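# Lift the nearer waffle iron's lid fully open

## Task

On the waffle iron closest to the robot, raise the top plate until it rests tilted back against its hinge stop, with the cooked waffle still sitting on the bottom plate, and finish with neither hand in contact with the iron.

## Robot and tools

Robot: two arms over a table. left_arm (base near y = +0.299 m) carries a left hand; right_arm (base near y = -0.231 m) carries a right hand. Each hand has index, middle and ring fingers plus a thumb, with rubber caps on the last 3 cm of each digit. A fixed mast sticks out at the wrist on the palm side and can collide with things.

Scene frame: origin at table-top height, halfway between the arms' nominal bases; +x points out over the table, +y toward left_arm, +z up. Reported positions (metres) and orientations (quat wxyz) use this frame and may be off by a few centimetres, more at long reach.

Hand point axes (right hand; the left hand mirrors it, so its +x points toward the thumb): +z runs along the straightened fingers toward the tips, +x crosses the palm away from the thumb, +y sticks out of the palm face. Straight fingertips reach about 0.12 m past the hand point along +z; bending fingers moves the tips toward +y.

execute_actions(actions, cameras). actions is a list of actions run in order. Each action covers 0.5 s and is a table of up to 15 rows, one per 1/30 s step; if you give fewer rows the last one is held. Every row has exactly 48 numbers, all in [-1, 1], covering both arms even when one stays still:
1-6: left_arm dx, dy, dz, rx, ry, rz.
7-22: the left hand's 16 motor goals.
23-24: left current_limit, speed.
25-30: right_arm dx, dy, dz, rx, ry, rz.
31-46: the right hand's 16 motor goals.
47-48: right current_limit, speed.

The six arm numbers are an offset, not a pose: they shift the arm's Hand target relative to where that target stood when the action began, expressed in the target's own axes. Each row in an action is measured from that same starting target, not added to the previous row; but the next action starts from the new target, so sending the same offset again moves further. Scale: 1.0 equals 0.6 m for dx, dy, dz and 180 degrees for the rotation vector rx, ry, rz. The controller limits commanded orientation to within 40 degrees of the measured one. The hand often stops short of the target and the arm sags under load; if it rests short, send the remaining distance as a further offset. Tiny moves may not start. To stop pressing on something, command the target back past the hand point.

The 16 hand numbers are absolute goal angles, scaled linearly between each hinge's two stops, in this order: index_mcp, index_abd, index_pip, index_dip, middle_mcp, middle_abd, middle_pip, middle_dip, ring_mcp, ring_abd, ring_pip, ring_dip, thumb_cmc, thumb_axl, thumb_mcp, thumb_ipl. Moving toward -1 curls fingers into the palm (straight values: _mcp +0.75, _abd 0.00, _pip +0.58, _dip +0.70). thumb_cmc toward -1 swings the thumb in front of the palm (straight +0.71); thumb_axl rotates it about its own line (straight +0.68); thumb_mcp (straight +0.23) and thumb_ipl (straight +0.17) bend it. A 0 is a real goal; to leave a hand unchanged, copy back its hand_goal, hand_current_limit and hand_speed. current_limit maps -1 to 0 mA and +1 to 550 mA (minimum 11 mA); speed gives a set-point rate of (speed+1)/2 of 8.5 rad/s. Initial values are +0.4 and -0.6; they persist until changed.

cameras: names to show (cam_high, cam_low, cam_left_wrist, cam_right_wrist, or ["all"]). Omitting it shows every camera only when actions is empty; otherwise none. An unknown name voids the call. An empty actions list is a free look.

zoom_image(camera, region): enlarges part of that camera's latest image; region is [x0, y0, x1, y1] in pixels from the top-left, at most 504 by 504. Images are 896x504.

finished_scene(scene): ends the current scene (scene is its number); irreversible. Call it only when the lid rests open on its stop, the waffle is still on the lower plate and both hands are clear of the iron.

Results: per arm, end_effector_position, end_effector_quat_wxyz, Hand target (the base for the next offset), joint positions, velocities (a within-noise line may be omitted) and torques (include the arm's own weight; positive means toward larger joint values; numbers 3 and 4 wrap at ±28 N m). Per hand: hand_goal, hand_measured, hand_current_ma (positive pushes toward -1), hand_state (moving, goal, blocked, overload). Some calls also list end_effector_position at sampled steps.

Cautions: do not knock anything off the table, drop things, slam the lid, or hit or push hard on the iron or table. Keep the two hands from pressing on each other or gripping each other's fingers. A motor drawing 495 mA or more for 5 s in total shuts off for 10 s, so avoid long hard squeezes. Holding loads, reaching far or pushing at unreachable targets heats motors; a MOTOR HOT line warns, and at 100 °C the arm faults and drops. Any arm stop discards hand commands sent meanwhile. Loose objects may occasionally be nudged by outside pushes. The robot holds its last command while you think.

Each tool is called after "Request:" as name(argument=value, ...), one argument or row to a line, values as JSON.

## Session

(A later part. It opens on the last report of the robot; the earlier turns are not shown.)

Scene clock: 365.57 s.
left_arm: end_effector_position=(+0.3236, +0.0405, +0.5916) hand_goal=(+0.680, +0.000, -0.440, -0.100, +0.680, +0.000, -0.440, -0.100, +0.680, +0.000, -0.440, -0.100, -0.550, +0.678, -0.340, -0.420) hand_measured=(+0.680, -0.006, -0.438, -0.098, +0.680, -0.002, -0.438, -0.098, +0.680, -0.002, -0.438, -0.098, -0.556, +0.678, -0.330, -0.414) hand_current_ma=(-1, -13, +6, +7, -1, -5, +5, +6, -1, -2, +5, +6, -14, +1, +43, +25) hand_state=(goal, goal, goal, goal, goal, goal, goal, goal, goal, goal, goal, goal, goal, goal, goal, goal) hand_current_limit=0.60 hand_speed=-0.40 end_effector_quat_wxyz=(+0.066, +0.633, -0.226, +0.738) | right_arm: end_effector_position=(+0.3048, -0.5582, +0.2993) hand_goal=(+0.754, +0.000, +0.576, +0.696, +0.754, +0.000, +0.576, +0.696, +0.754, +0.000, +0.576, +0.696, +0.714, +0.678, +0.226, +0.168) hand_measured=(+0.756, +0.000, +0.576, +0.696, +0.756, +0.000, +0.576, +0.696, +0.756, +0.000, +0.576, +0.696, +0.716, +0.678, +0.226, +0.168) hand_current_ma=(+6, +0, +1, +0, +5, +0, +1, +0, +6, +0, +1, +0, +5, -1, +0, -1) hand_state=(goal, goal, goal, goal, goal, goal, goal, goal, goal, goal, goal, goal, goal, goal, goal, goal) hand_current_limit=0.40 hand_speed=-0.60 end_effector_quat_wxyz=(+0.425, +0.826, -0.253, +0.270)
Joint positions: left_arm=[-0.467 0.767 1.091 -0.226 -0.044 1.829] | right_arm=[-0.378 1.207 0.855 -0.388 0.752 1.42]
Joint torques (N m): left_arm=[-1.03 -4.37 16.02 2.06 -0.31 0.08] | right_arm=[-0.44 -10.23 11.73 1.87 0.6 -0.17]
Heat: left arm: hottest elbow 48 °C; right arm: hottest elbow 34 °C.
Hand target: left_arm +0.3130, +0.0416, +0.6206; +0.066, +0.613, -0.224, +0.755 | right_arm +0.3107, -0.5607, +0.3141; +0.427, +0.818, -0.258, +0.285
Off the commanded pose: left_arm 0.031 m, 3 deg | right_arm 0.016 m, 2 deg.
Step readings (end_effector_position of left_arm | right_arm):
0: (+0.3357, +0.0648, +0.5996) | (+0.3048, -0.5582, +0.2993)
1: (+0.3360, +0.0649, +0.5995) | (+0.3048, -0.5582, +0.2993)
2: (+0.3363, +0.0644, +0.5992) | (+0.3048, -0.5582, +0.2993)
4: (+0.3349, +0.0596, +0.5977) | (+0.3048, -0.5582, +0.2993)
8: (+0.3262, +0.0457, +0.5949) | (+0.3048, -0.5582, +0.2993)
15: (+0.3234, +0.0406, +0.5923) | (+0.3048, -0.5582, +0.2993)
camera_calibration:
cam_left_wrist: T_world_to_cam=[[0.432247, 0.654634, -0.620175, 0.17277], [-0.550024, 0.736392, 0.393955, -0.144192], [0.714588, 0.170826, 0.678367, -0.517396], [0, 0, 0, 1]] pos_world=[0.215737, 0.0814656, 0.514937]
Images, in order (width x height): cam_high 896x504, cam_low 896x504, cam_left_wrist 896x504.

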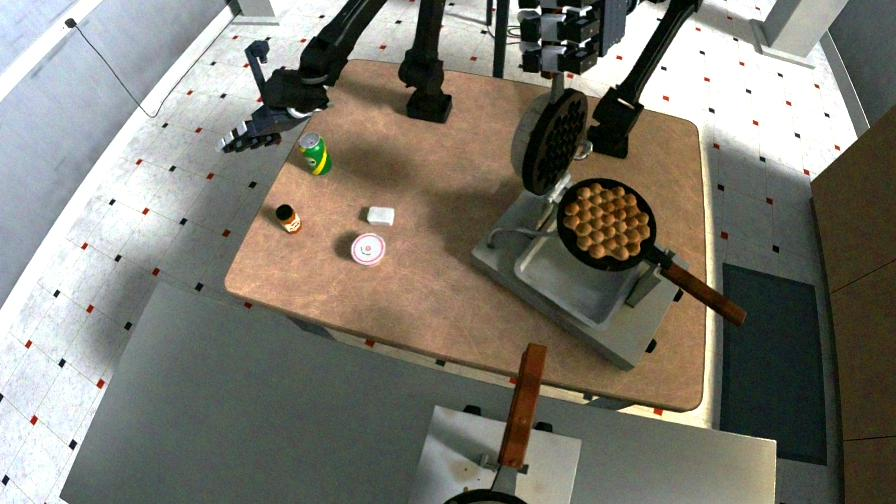

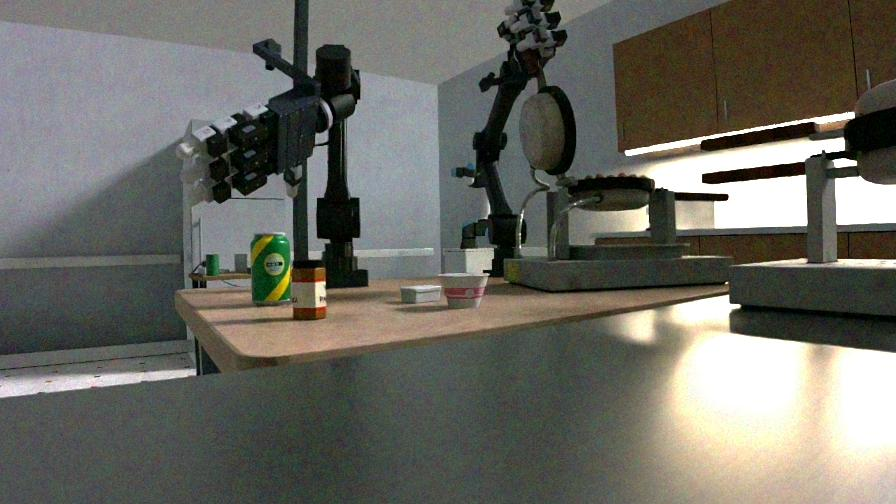

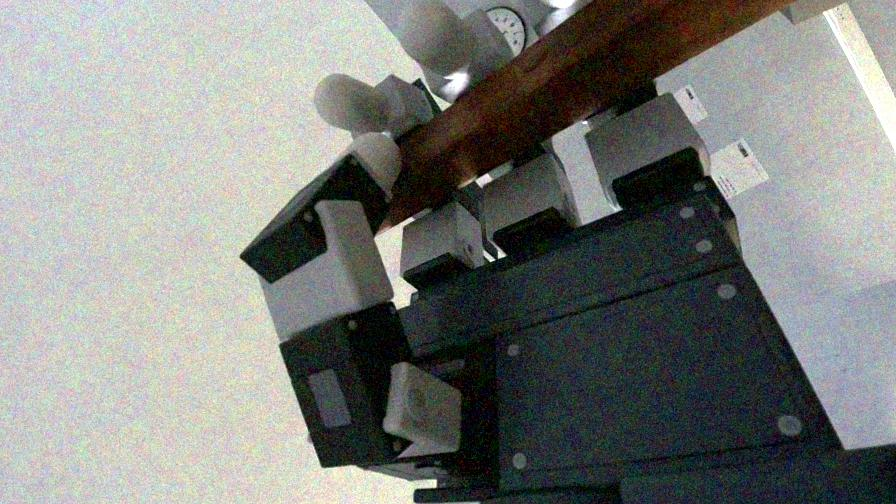

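Request:
execute_actions(
  actions=[
    [[-0.015,0.045,0,-0.005,0,0.0275,0.68,0,-0.44,-0.1,0.68,0,-0.44,-0.1,0.68,0,-0.44,-0.1,-0.55,0.678,-0.34,-0.42,0.6,-0.4,0,0,0,0,0,0,0.754,0,0.576,0.696,0.754,0,0.576,0.696,0.754,0,0.576,0.696,0.714,0.678,0.226,0.168,0.4,-0.6]],
    [[-0.015,0.045,0,-0.005,0,0.02,0.68,0,-0.44,-0.1,0.68,0,-0.44,-0.1,0.68,0,-0.44,-0.1,-0.55,0.678,-0.34,-0.42,0.6,-0.4,0,0,0,0,0,0,0.754,0,0.576,0.696,0.754,0,0.576,0.696,0.754,0,0.576,0.696,0.714,0.678,0.226,0.168,0.4,-0.6]],
  ],
  cameras=["cam_left_wrist","cam_high","cam_low"],
)

Request:
zoom_image(
  camera="cam_low",
  region=[440, 0, 760, 240],
)

Scene clock: 371.10 s.
left_arm: end_effector_position=(+0.3008, +0.0027, +0.5817) hand_goal=(+0.680, +0.000, -0.440, -0.100, +0.680, +0.000, -0.440, -0.100, +0.680, +0.000, -0.440, -0.100, -0.550, +0.678, -0.340, -0.420) hand_measured=(+0.682, -0.008, -0.436, -0.098, +0.678, -0.002, -0.438, -0.098, +0.678, -0.002, -0.438, -0.098, -0.556, +0.672, -0.328, -0.416) hand_current_ma=(+8, -19, +10, +7, -5, -5, +5, +6, -5, -2, +4, +6, -18, -17, +46, +17) hand_state=(goal, goal, goal, goal, goal, goal, goal, goal, goal, goal, goal, goal, goal, goal, goal, goal) hand_current_limit=0.60 hand_speed=-0.40 end_effector_quat_wxyz=(+0.017, +0.604, -0.280, +0.746) | right_arm: end_effector_position=(+0.3048, -0.5582, +0.2993) hand_goal=(+0.754, +0.000, +0.576, +0.696, +0.754, +0.000, +0.576, +0.696, +0.754, +0.000, +0.576, +0.696, +0.714, +0.678, +0.226, +0.168) hand_measured=(+0.756, +0.000, +0.576, +0.696, +0.756, +0.000, +0.576, +0.696, +0.756, +0.000, +0.576, +0.696, +0.716, +0.678, +0.226, +0.168) hand_current_ma=(+6, +0, +1, +0, +5, +0, +1, +0, +6, +0, +1, +0, +5, -1, +0, -1) hand_state=(goal, goal, goal, goal, goal, goal, goal, goal, goal, goal, goal, goal, goal, goal, goal, goal) hand_current_limit=0.40 hand_speed=-0.60 end_effector_quat_wxyz=(+0.425, +0.826, -0.253, +0.270)
Joint positions: left_arm=[-0.643 0.77 1.091 -0.203 -0.195 2.005] | right_arm=[-0.378 1.207 0.855 -0.388 0.752 1.42]
Joint torques (N m): left_arm=[-1.38 -3.78 12.44 3 -0.13 0.05] | right_arm=[-0.85 -9.88 11.81 1.66 0.57 -0.21]
Heat: left arm: hottest elbow 47 °C; right arm: hottest elbow 34 °C.
Hand target: left_arm +0.2976, -0.0020, +0.5875; +0.019, +0.594, -0.281, +0.754 | right_arm +0.3107, -0.5607, +0.3141; +0.427, +0.818, -0.258, +0.285
Off the commanded pose: left_arm 0.008 m, 2 deg | right_arm 0.016 m, 2 deg.
Step readings (end_effector_position of left_arm | right_arm):
0: (+0.3236, +0.0405, +0.5915) | (+0.3048, -0.5582, +0.2993)
1: (+0.3238, +0.0406, +0.5914) | (+0.3048, -0.5582, +0.2993)
2: (+0.3237, +0.0397, +0.5909) | (+0.3048, -0.5582, +0.2993)
4: (+0.3222, +0.0356, +0.5895) | (+0.3048, -0.5582, +0.2993)
8: (+0.3126, +0.0227, +0.5864) | (+0.3048, -0.5582, +0.2993)
15: (+0.3103, +0.0191, +0.5839) | (+0.3048, -0.5582, +0.2993)
16: (+0.3106, +0.0192, +0.5837) | (+0.3048, -0.5582, +0.2993)
17: (+0.3105, +0.0185, +0.5837) | (+0.3048, -0.5582, +0.2993)
19: (+0.3086, +0.0150, +0.5841) | (+0.3048, -0.5582, +0.2993)
23: (+0.3000, +0.0039, +0.5827) | (+0.3048, -0.5582, +0.2993)
30: (+0.3005, +0.0025, +0.5820) | (+0.3048, -0.5582, +0.2993)
camera_calibration:
cam_left_wrist: T_world_to_cam=[[0.482843, 0.725841, -0.489915, 0.109986], [-0.579597, 0.684263, 0.442551, -0.144217], [0.656453, 0.0702701, 0.751087, -0.512611], [0, 0, 0, 1]] pos_world=[0.199811, 0.0548709, 0.502723]
Images, in order (width x height): cam_high 896x504, cam_low 896x504, cam_left_wrist 896x504.

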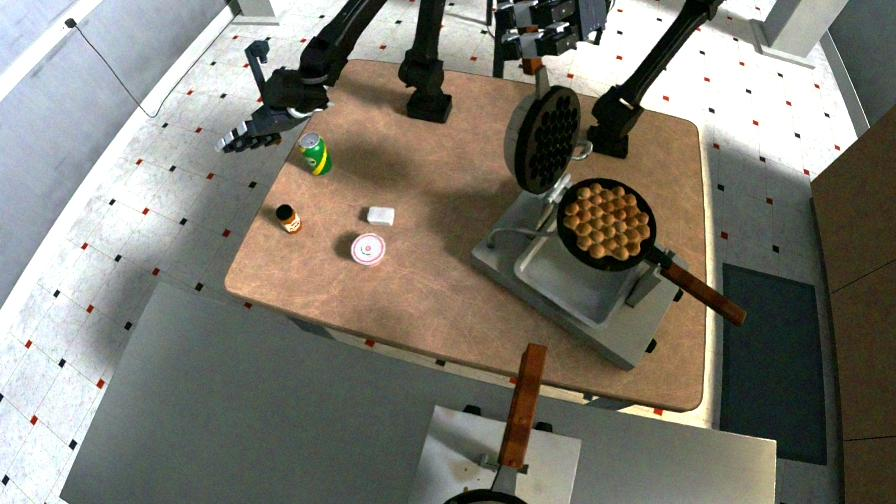

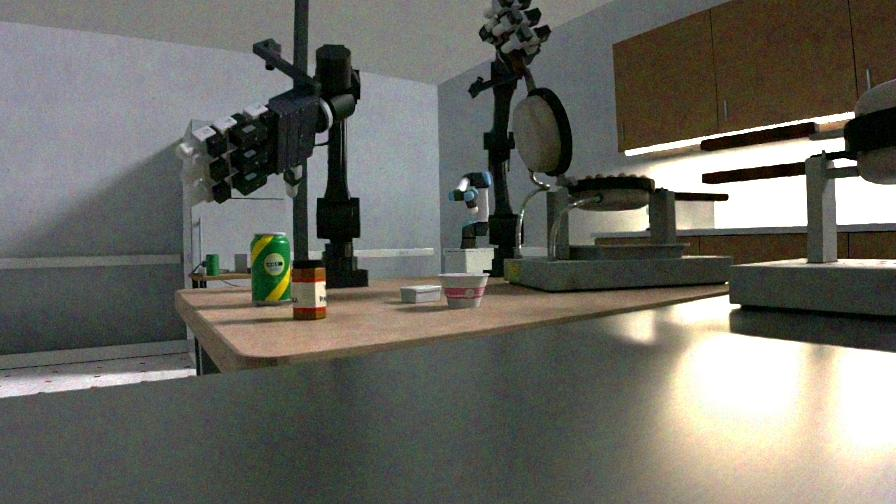

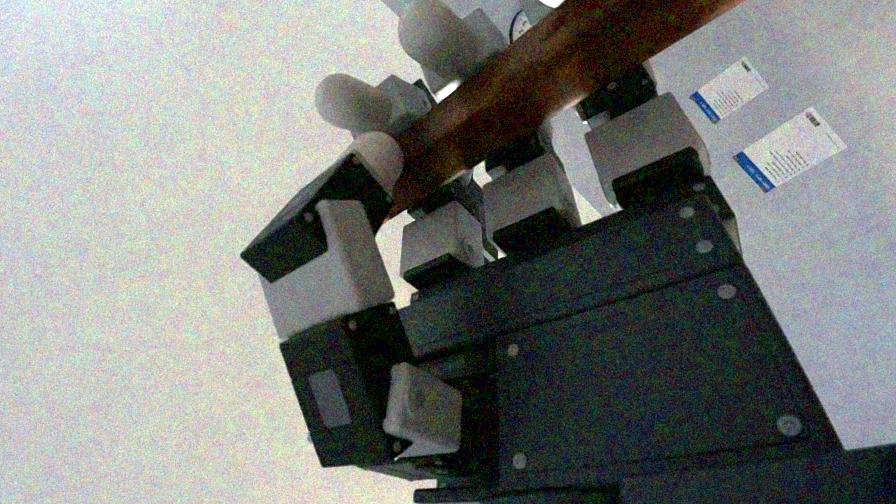

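Scaled by 1.575 from the camera's 896x504 image, which has a finer 1280x720 frame.

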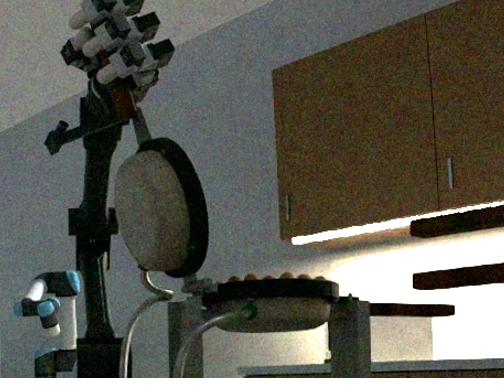

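Request:
execute_actions(
  actions=[
    [[-0.01,0.04,0,-0.003,0,0.008,0.68,0,-0.44,-0.1,0.68,0,-0.44,-0.1,0.68,0,-0.44,-0.1,-0.55,0.678,-0.34,-0.42,0.6,-0.4,0,0,0,0,0,0,0.754,0,0.576,0.696,0.754,0,0.576,0.696,0.754,0,0.576,0.696,0.714,0.678,0.226,0.168,0.4,-0.6]],
  ],
  cameras=["cam_left_wrist","cam_low"],
)

Request:
zoom_image(
  camera="cam_low",
  region=[440, 0, 760, 240],
)

Scene clock: 376.33 s.
left_arm: end_effector_position=(+0.3002, -0.0065, +0.5779) hand_goal=(+0.680, +0.000, -0.440, -0.100, +0.680, +0.000, -0.440, -0.100, +0.680, +0.000, -0.440, -0.100, -0.550, +0.678, -0.340, -0.420) hand_measured=(+0.700, -0.010, -0.436, -0.098, +0.678, -0.002, -0.438, -0.098, +0.678, -0.002, -0.438, -0.098, -0.556, +0.672, -0.334, -0.418) hand_current_ma=(+74, -25, +9, +7, -6, -5, +4, +6, -6, -2, +4, +6, -18, -17, +20, +9) hand_state=(blocked, goal, goal, goal, goal, goal, goal, goal, goal, goal, goal, goal, goal, goal, goal, goal) hand_current_limit=0.60 hand_speed=-0.40 end_effector_quat_wxyz=(+0.005, +0.602, -0.270, +0.752) | right_arm: end_effector_position=(+0.3048, -0.5582, +0.2993) hand_goal=(+0.754, +0.000, +0.576, +0.696, +0.754, +0.000, +0.576, +0.696, +0.754, +0.000, +0.576, +0.696, +0.714, +0.678, +0.226, +0.168) hand_measured=(+0.756, +0.000, +0.576, +0.696, +0.756, +0.000, +0.576, +0.696, +0.756, +0.000, +0.576, +0.696, +0.716, +0.678, +0.226, +0.168) hand_current_ma=(+6, +0, +1, +0, +5, +0, +1, +0, +6, +0, +1, +0, +5, -1, +0, -1) hand_state=(goal, goal, goal, goal, goal, goal, goal, goal, goal, goal, goal, goal, goal, goal, goal, goal) hand_current_limit=0.40 hand_speed=-0.60 end_effector_quat_wxyz=(+0.425, +0.826, -0.253, +0.270)
Joint positions: left_arm=[-0.696 0.776 1.072 -0.161 -0.274 2.023] | right_arm=[-0.378 1.207 0.855 -0.388 0.752 1.42]
Joint torques (N m): left_arm=[-3.19 -3.84 11.48 2.82 0.66 0.18] | right_arm=[-0.26 -9.99 11.71 1.74 0.57 -0.19]
Heat: left arm: hottest elbow 46 °C; right arm: hottest elbow 35 °C.
Hand target: left_arm +0.2906, -0.0205, +0.5724; +0.012, +0.590, -0.292, +0.753 | right_arm +0.3107, -0.5607, +0.3141; +0.427, +0.818, -0.258, +0.285
Off the commanded pose: left_arm 0.018 m, 3 deg | right_arm 0.016 m, 2 deg.
Step readings (end_effector_position of left_arm | right_arm):
0: (+0.3008, +0.0027, +0.5817) | (+0.3048, -0.5582, +0.2993)
1: (+0.3009, +0.0027, +0.5817) | (+0.3048, -0.5582, +0.2993)
2: (+0.3011, +0.0023, +0.5817) | (+0.3048, -0.5582, +0.2993)
4: (+0.3002, -0.0002, +0.5816) | (+0.3048, -0.5582, +0.2993)
8: (+0.2998, -0.0062, +0.5782) | (+0.3048, -0.5582, +0.2993)
15: (+0.3002, -0.0064, +0.5781) | (+0.3048, -0.5582, +0.2993)
camera_calibration:
cam_left_wrist: T_world_to_cam=[[0.470991, 0.737266, -0.484362, 0.115531], [-0.604585, 0.669626, 0.431368, -0.122739], [0.642375, 0.0896677, 0.761127, -0.510179], [0, 0, 0, 1]] pos_world=[0.199106, 0.0427589, 0.497215]
Images, in order (width x height): cam_low 896x504, cam_left_wrist 896x504.

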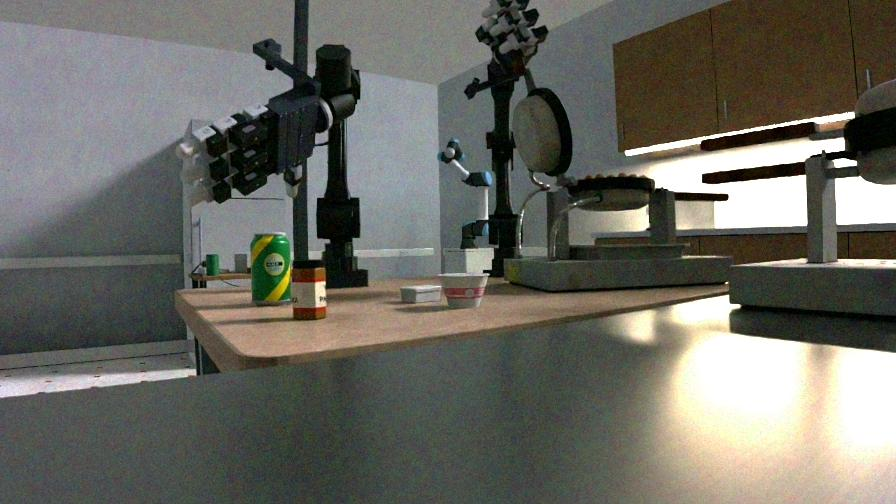

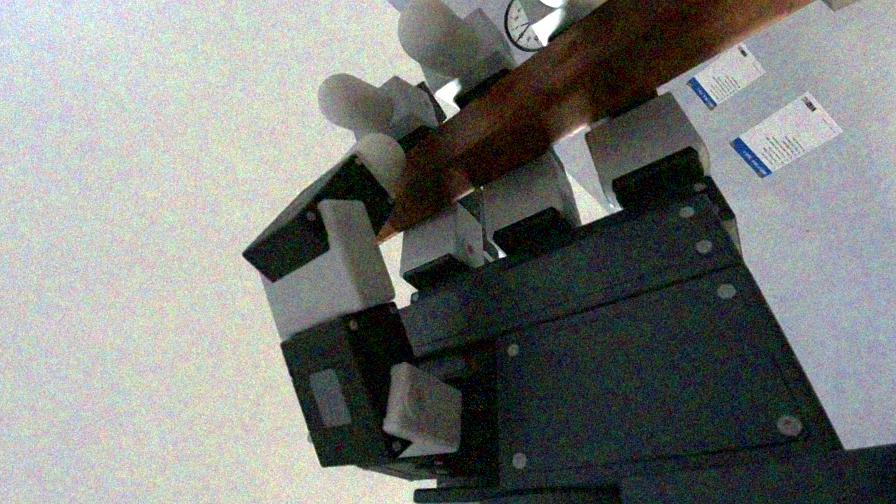

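Scaled by 1.575 from the camera's 896x504 image, which has a finer 1280x720 frame.

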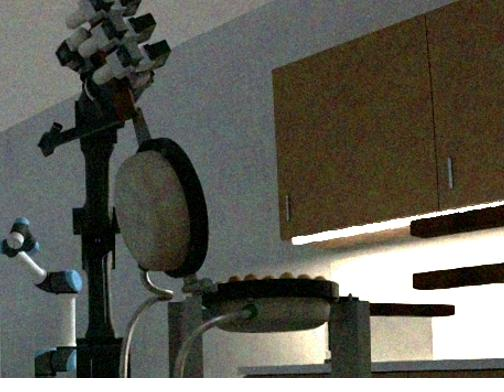

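Request:
execute_actions(
  actions=[
    [[0.005,-0.025,0,0,0,0,0.72,0,-0.44,-0.1,0.72,0,-0.44,-0.1,0.72,0,-0.44,-0.1,-0.55,0.678,0.1,0.1,0.6,-0.4,0,0,0,0,0,0,0.754,0,0.576,0.696,0.754,0,0.576,0.696,0.754,0,0.576,0.696,0.714,0.678,0.226,0.168,0.4,-0.6]],
    [[0,-0.01,0,0,0,0,0.754,0,0.576,0.696,0.754,0,0.576,0.696,0.754,0,0.576,0.696,-0.3,0.678,0.226,0.168,0.4,-0.4,0,0,0,0,0,0,0.754,0,0.576,0.696,0.754,0,0.576,0.696,0.754,0,0.576,0.696,0.714,0.678,0.226,0.168,0.4,-0.6]],
    [[0,0,0,0,0,0,0.754,0,0.576,0.696,0.754,0,0.576,0.696,0.754,0,0.576,0.696,0.1,0.678,0.226,0.168,0.4,-0.4,0,0,0,0,0,0,0.754,0,0.576,0.696,0.754,0,0.576,0.696,0.754,0,0.576,0.696,0.714,0.678,0.226,0.168,0.4,-0.6]],
  ],
  cameras=["cam_left_wrist","cam_low","cam_high"],
)

Scene clock: 384.60 s.
left_arm: end_effector_position=(+0.2979, -0.0066, +0.5761) hand_goal=(+0.754, +0.000, +0.576, +0.696, +0.754, +0.000, +0.576, +0.696, +0.754, +0.000, +0.576, +0.696, +0.100, +0.678, +0.226, +0.168) hand_measured=(+0.766, -0.008, +0.572, +0.692, +0.746, -0.002, +0.572, +0.694, +0.744, -0.002, +0.572, +0.694, +0.080, +0.676, +0.224, +0.166) hand_current_ma=(+36, -17, -13, -8, -27, -5, -12, -7, -29, -2, -11, -7, -69, -7, -5, -6) hand_state=(goal, goal, goal, goal, goal, goal, goal, goal, goal, goal, goal, goal, blocked, goal, goal, goal) hand_current_limit=0.40 hand_speed=-0.40 end_effector_quat_wxyz=(+0.018, +0.595, -0.287, +0.750) | right_arm: end_effector_position=(+0.3048, -0.5582, +0.2993) hand_goal=(+0.754, +0.000, +0.576, +0.696, +0.754, +0.000, +0.576, +0.696, +0.754, +0.000, +0.576, +0.696, +0.714, +0.678, +0.226, +0.168) hand_measured=(+0.756, +0.000, +0.576, +0.696, +0.756, +0.000, +0.576, +0.696, +0.756, +0.000, +0.576, +0.696, +0.716, +0.678, +0.226, +0.168) hand_current_ma=(+6, +0, +1, +0, +5, +0, +1, +0, +6, +0, +1, +0, +5, -1, +0, -1) hand_state=(goal, goal, goal, goal, goal, goal, goal, goal, goal, goal, goal, goal, goal, goal, goal, goal) hand_current_limit=0.40 hand_speed=-0.60 end_effector_quat_wxyz=(+0.425, +0.826, -0.253, +0.270)
Joint positions: left_arm=[-0.668 0.776 1.072 -0.167 -0.203 2.024] | right_arm=[-0.378 1.207 0.855 -0.388 0.752 1.42]
Joint torques (N m): left_arm=[0.5 -4.01 14.15 1.51 0.49 0.17] | right_arm=[-0.38 -9.29 11.75 1.72 0.58 -0.2]
Heat: left arm: hottest elbow 45 °C; right arm: hottest elbow 35 °C.
Hand target: left_arm +0.2974, -0.0040, +0.5840; +0.012, +0.590, -0.292, +0.753 | right_arm +0.3107, -0.5607, +0.3141; +0.427, +0.818, -0.258, +0.285
Off the commanded pose: left_arm 0.008 m, 1 deg | right_arm 0.016 m, 2 deg.
Step readings (end_effector_position of left_arm | right_arm):
0: (+0.3002, -0.0064, +0.5779) | (+0.3048, -0.5582, +0.2993)
1: (+0.3001, -0.0065, +0.5779) | (+0.3048, -0.5582, +0.2993)
2: (+0.2992, -0.0073, +0.5779) | (+0.3048, -0.5582, +0.2993)
4: (+0.2983, -0.0079, +0.5778) | (+0.3048, -0.5582, +0.2993)
8: (+0.2983, -0.0073, +0.5777) | (+0.3048, -0.5582, +0.2993)
15: (+0.2983, -0.0072, +0.5777) | (+0.3048, -0.5582, +0.2993)
16: (+0.2982, -0.0072, +0.5777) | (+0.3048, -0.5582, +0.2993)
17: (+0.2978, -0.0074, +0.5774) | (+0.3048, -0.5582, +0.2993)
19: (+0.2977, -0.0072, +0.5769) | (+0.3048, -0.5582, +0.2993)
23: (+0.2978, -0.0068, +0.5766) | (+0.3048, -0.5582, +0.2993)
30: (+0.2978, -0.0066, +0.5763) | (+0.3048, -0.5582, +0.2993)
31: (+0.2978, -0.0066, +0.5762) | (+0.3048, -0.5582, +0.2993)
32: (+0.2979, -0.0065, +0.5762) | (+0.3048, -0.5582, +0.2993)
34: (+0.2980, -0.0065, +0.5761) | (+0.3048, -0.5582, +0.2993)
38: (+0.2979, -0.0066, +0.5761) | (+0.3048, -0.5582, +0.2993)
45: (+0.2979, -0.0066, +0.5761) | (+0.3048, -0.5582, +0.2993)
camera_calibration:
cam_left_wrist: T_world_to_cam=[[0.502902, 0.721842, -0.475431, 0.101026], [-0.576644, 0.68994, 0.437566, -0.135009], [0.643872, 0.0541014, 0.763218, -0.509161], [0, 0, 0, 1]] pos_world=[0.199176, 0.0477694, 0.495707]
Images, in order (width x height): cam_high 896x504, cam_low 896x504, cam_left_wrist 896x504.

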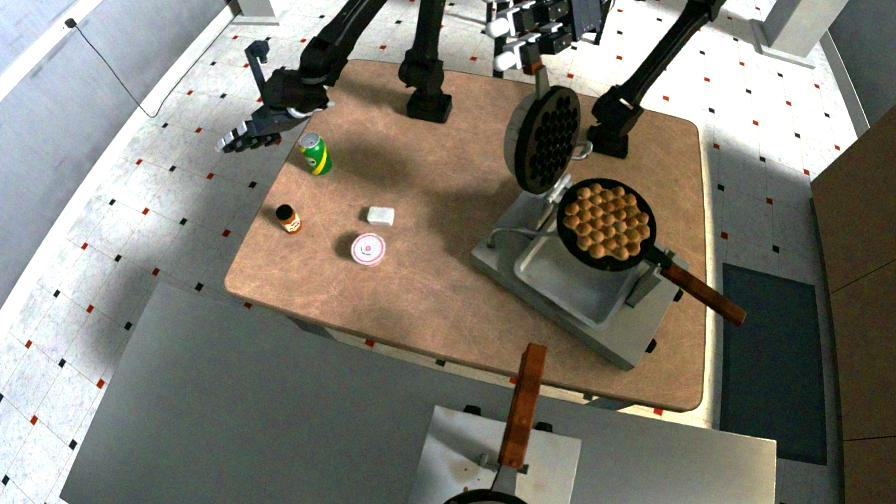

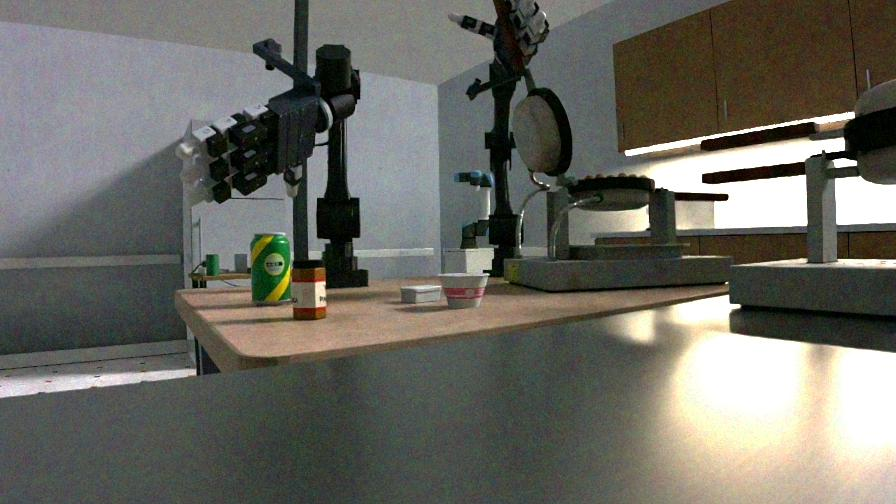

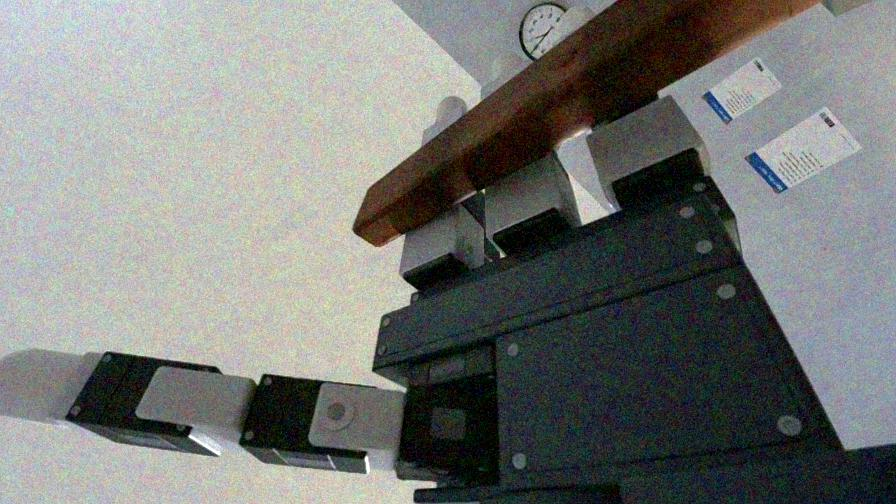

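Request:
execute_actions(
  actions=[
    [[-0.03,-0.06,-0.006,0,0,0,0.754,0,0.576,0.696,0.754,0,0.576,0.696,0.754,0,0.576,0.696,0.1,0.678,0.226,0.168,0.4,-0.4,0,0,0,0,0,0,0.754,0,0.576,0.696,0.754,0,0.576,0.696,0.754,0,0.576,0.696,0.714,0.678,0.226,0.168,0.4,-0.6]],
    [[-0.056,-0.121,-0.05,0,0,0,0.754,0,0.576,0.696,0.754,0,0.576,0.696,0.754,0,0.576,0.696,0.714,0.678,0.226,0.168,0.4,-0.4,0,0,0,0,0,0,0.754,0,0.576,0.696,0.754,0,0.576,0.696,0.754,0,0.576,0.696,0.714,0.678,0.226,0.168,0.4,-0.6]],
  ],
  cameras=["cam_left_wrist","cam_low","cam_high"],
)

Scene clock: 399.63 s.
left_arm: end_effector_position=(+0.3165, +0.1142, +0.5813) hand_goal=(+0.754, +0.000, +0.576, +0.696, +0.754, +0.000, +0.576, +0.696, +0.754, +0.000, +0.576, +0.696, +0.714, +0.678, +0.226, +0.168) hand_measured=(+0.748, -0.008, +0.572, +0.694, +0.748, -0.002, +0.572, +0.694, +0.748, -0.002, +0.572, +0.694, +0.706, +0.676, +0.224, +0.166) hand_current_ma=(-15, -17, -9, -7, -15, -5, -8, -7, -16, -4, -8, -6, -26, -7, -3, -5) hand_state=(goal, goal, goal, goal, goal, goal, goal, goal, goal, goal, goal, goal, goal, goal, goal, goal) hand_current_limit=0.40 hand_speed=-0.40 end_effector_quat_wxyz=(+0.012, +0.586, -0.299, +0.753) | right_arm: end_effector_position=(+0.3048, -0.5582, +0.2993) hand_goal=(+0.754, +0.000, +0.576, +0.696, +0.754, +0.000, +0.576, +0.696, +0.754, +0.000, +0.576, +0.696, +0.714, +0.678, +0.226, +0.168) hand_measured=(+0.756, +0.000, +0.576, +0.696, +0.756, +0.000, +0.576, +0.696, +0.756, +0.000, +0.576, +0.696, +0.716, +0.678, +0.226, +0.168) hand_current_ma=(+6, +0, +1, +0, +5, +0, +1, +0, +6, +0, +1, +0, +5, -1, +0, -1) hand_state=(goal, goal, goal, goal, goal, goal, goal, goal, goal, goal, goal, goal, goal, goal, goal, goal) hand_current_limit=0.40 hand_speed=-0.60 end_effector_quat_wxyz=(+0.425, +0.826, -0.253, +0.270)
Joint positions: left_arm=[-0.121 0.701 1.06 -0.215 0.354 1.976] | right_arm=[-0.378 1.207 0.855 -0.388 0.752 1.42]
Joint torques (N m): left_arm=[1.2 -2.55 11.56 2.37 0.04 -0.02] | right_arm=[-0.38 -9.99 11.64 1.85 0.55 -0.17]
Heat: left arm: hottest elbow 45 °C; right arm: hottest elbow 35 °C.
Hand target: left_arm +0.3229, +0.1181, +0.5794; +0.012, +0.590, -0.292, +0.753 | right_arm +0.3107, -0.5607, +0.3141; +0.427, +0.818, -0.258, +0.285
Off the commanded pose: left_arm 0.008 m, 1 deg | right_arm 0.016 m, 2 deg.
Step readings (end_effector_position of left_arm | right_arm):
0: (+0.2979, -0.0066, +0.5761) | (+0.3048, -0.5582, +0.2993)
1: (+0.2977, -0.0067, +0.5760) | (+0.3048, -0.5582, +0.2993)
2: (+0.2976, -0.0055, +0.5756) | (+0.3048, -0.5582, +0.2993)
4: (+0.2997, +0.0009, +0.5744) | (+0.3048, -0.5582, +0.2993)
8: (+0.3129, +0.0200, +0.5729) | (+0.3048, -0.5582, +0.2993)
15: (+0.3150, +0.0259, +0.5733) | (+0.3048, -0.5582, +0.2993)
16: (+0.3142, +0.0259, +0.5733) | (+0.3048, -0.5582, +0.2993)
17: (+0.3110, +0.0271, +0.5726) | (+0.3048, -0.5582, +0.2993)
19: (+0.3118, +0.0416, +0.5707) | (+0.3048, -0.5582, +0.2993)
23: (+0.3220, +0.0917, +0.5758) | (+0.3048, -0.5582, +0.2993)
30: (+0.3171, +0.1131, +0.5810) | (+0.3048, -0.5582, +0.2993)
camera_calibration:
cam_left_wrist: T_world_to_cam=[[0.519924, 0.726333, -0.449578, -0.0139096], [-0.578327, 0.686645, 0.440518, -0.210682], [0.628663, 0.0309668, 0.777061, -0.532164], [0, 0, 0, 1]] pos_world=[0.219941, 0.171246, 0.50008]
Images, in order (width x height): cam_high 896x504, cam_low 896x504, cam_left_wrist 896x504.

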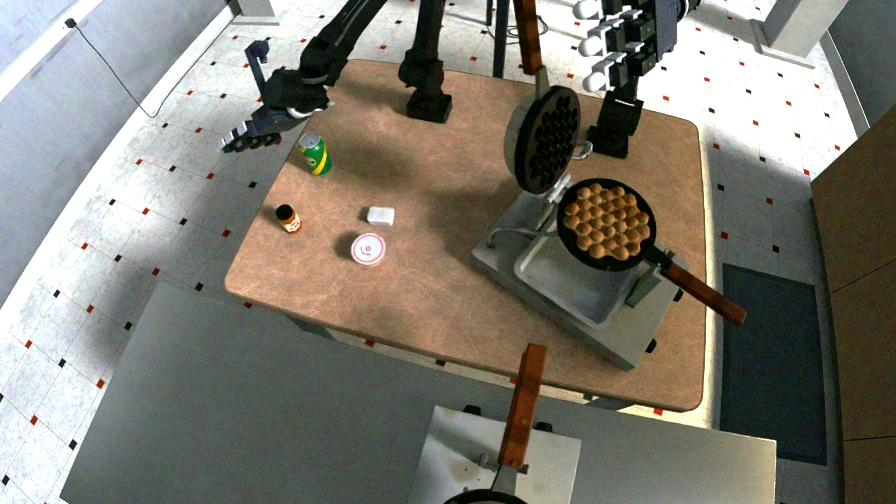

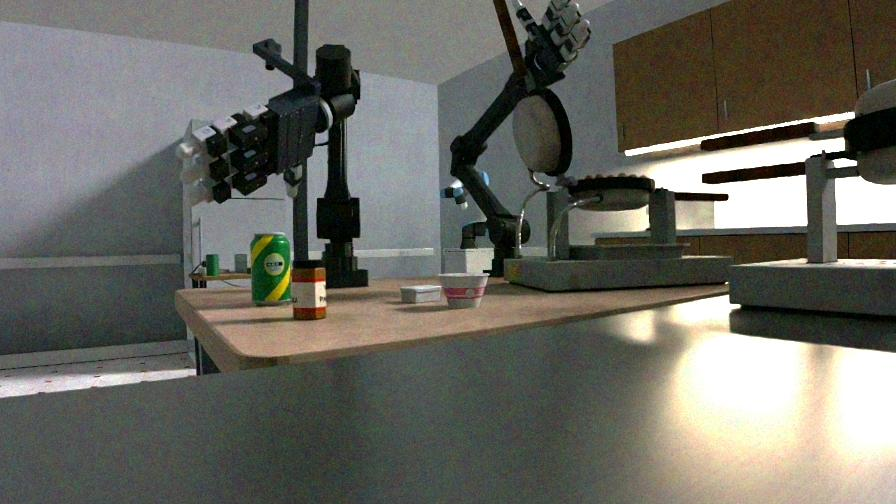

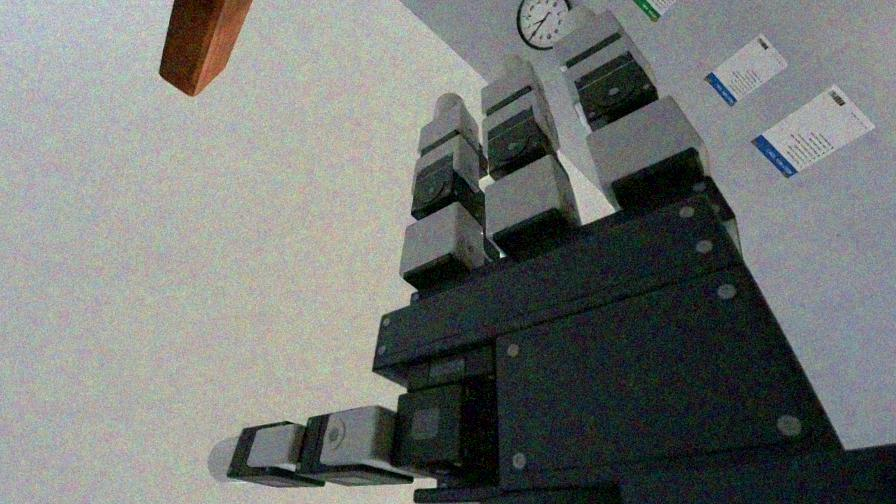

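Request:
finished_scene(
  scene=1,
)

The scene is finished: the task was done.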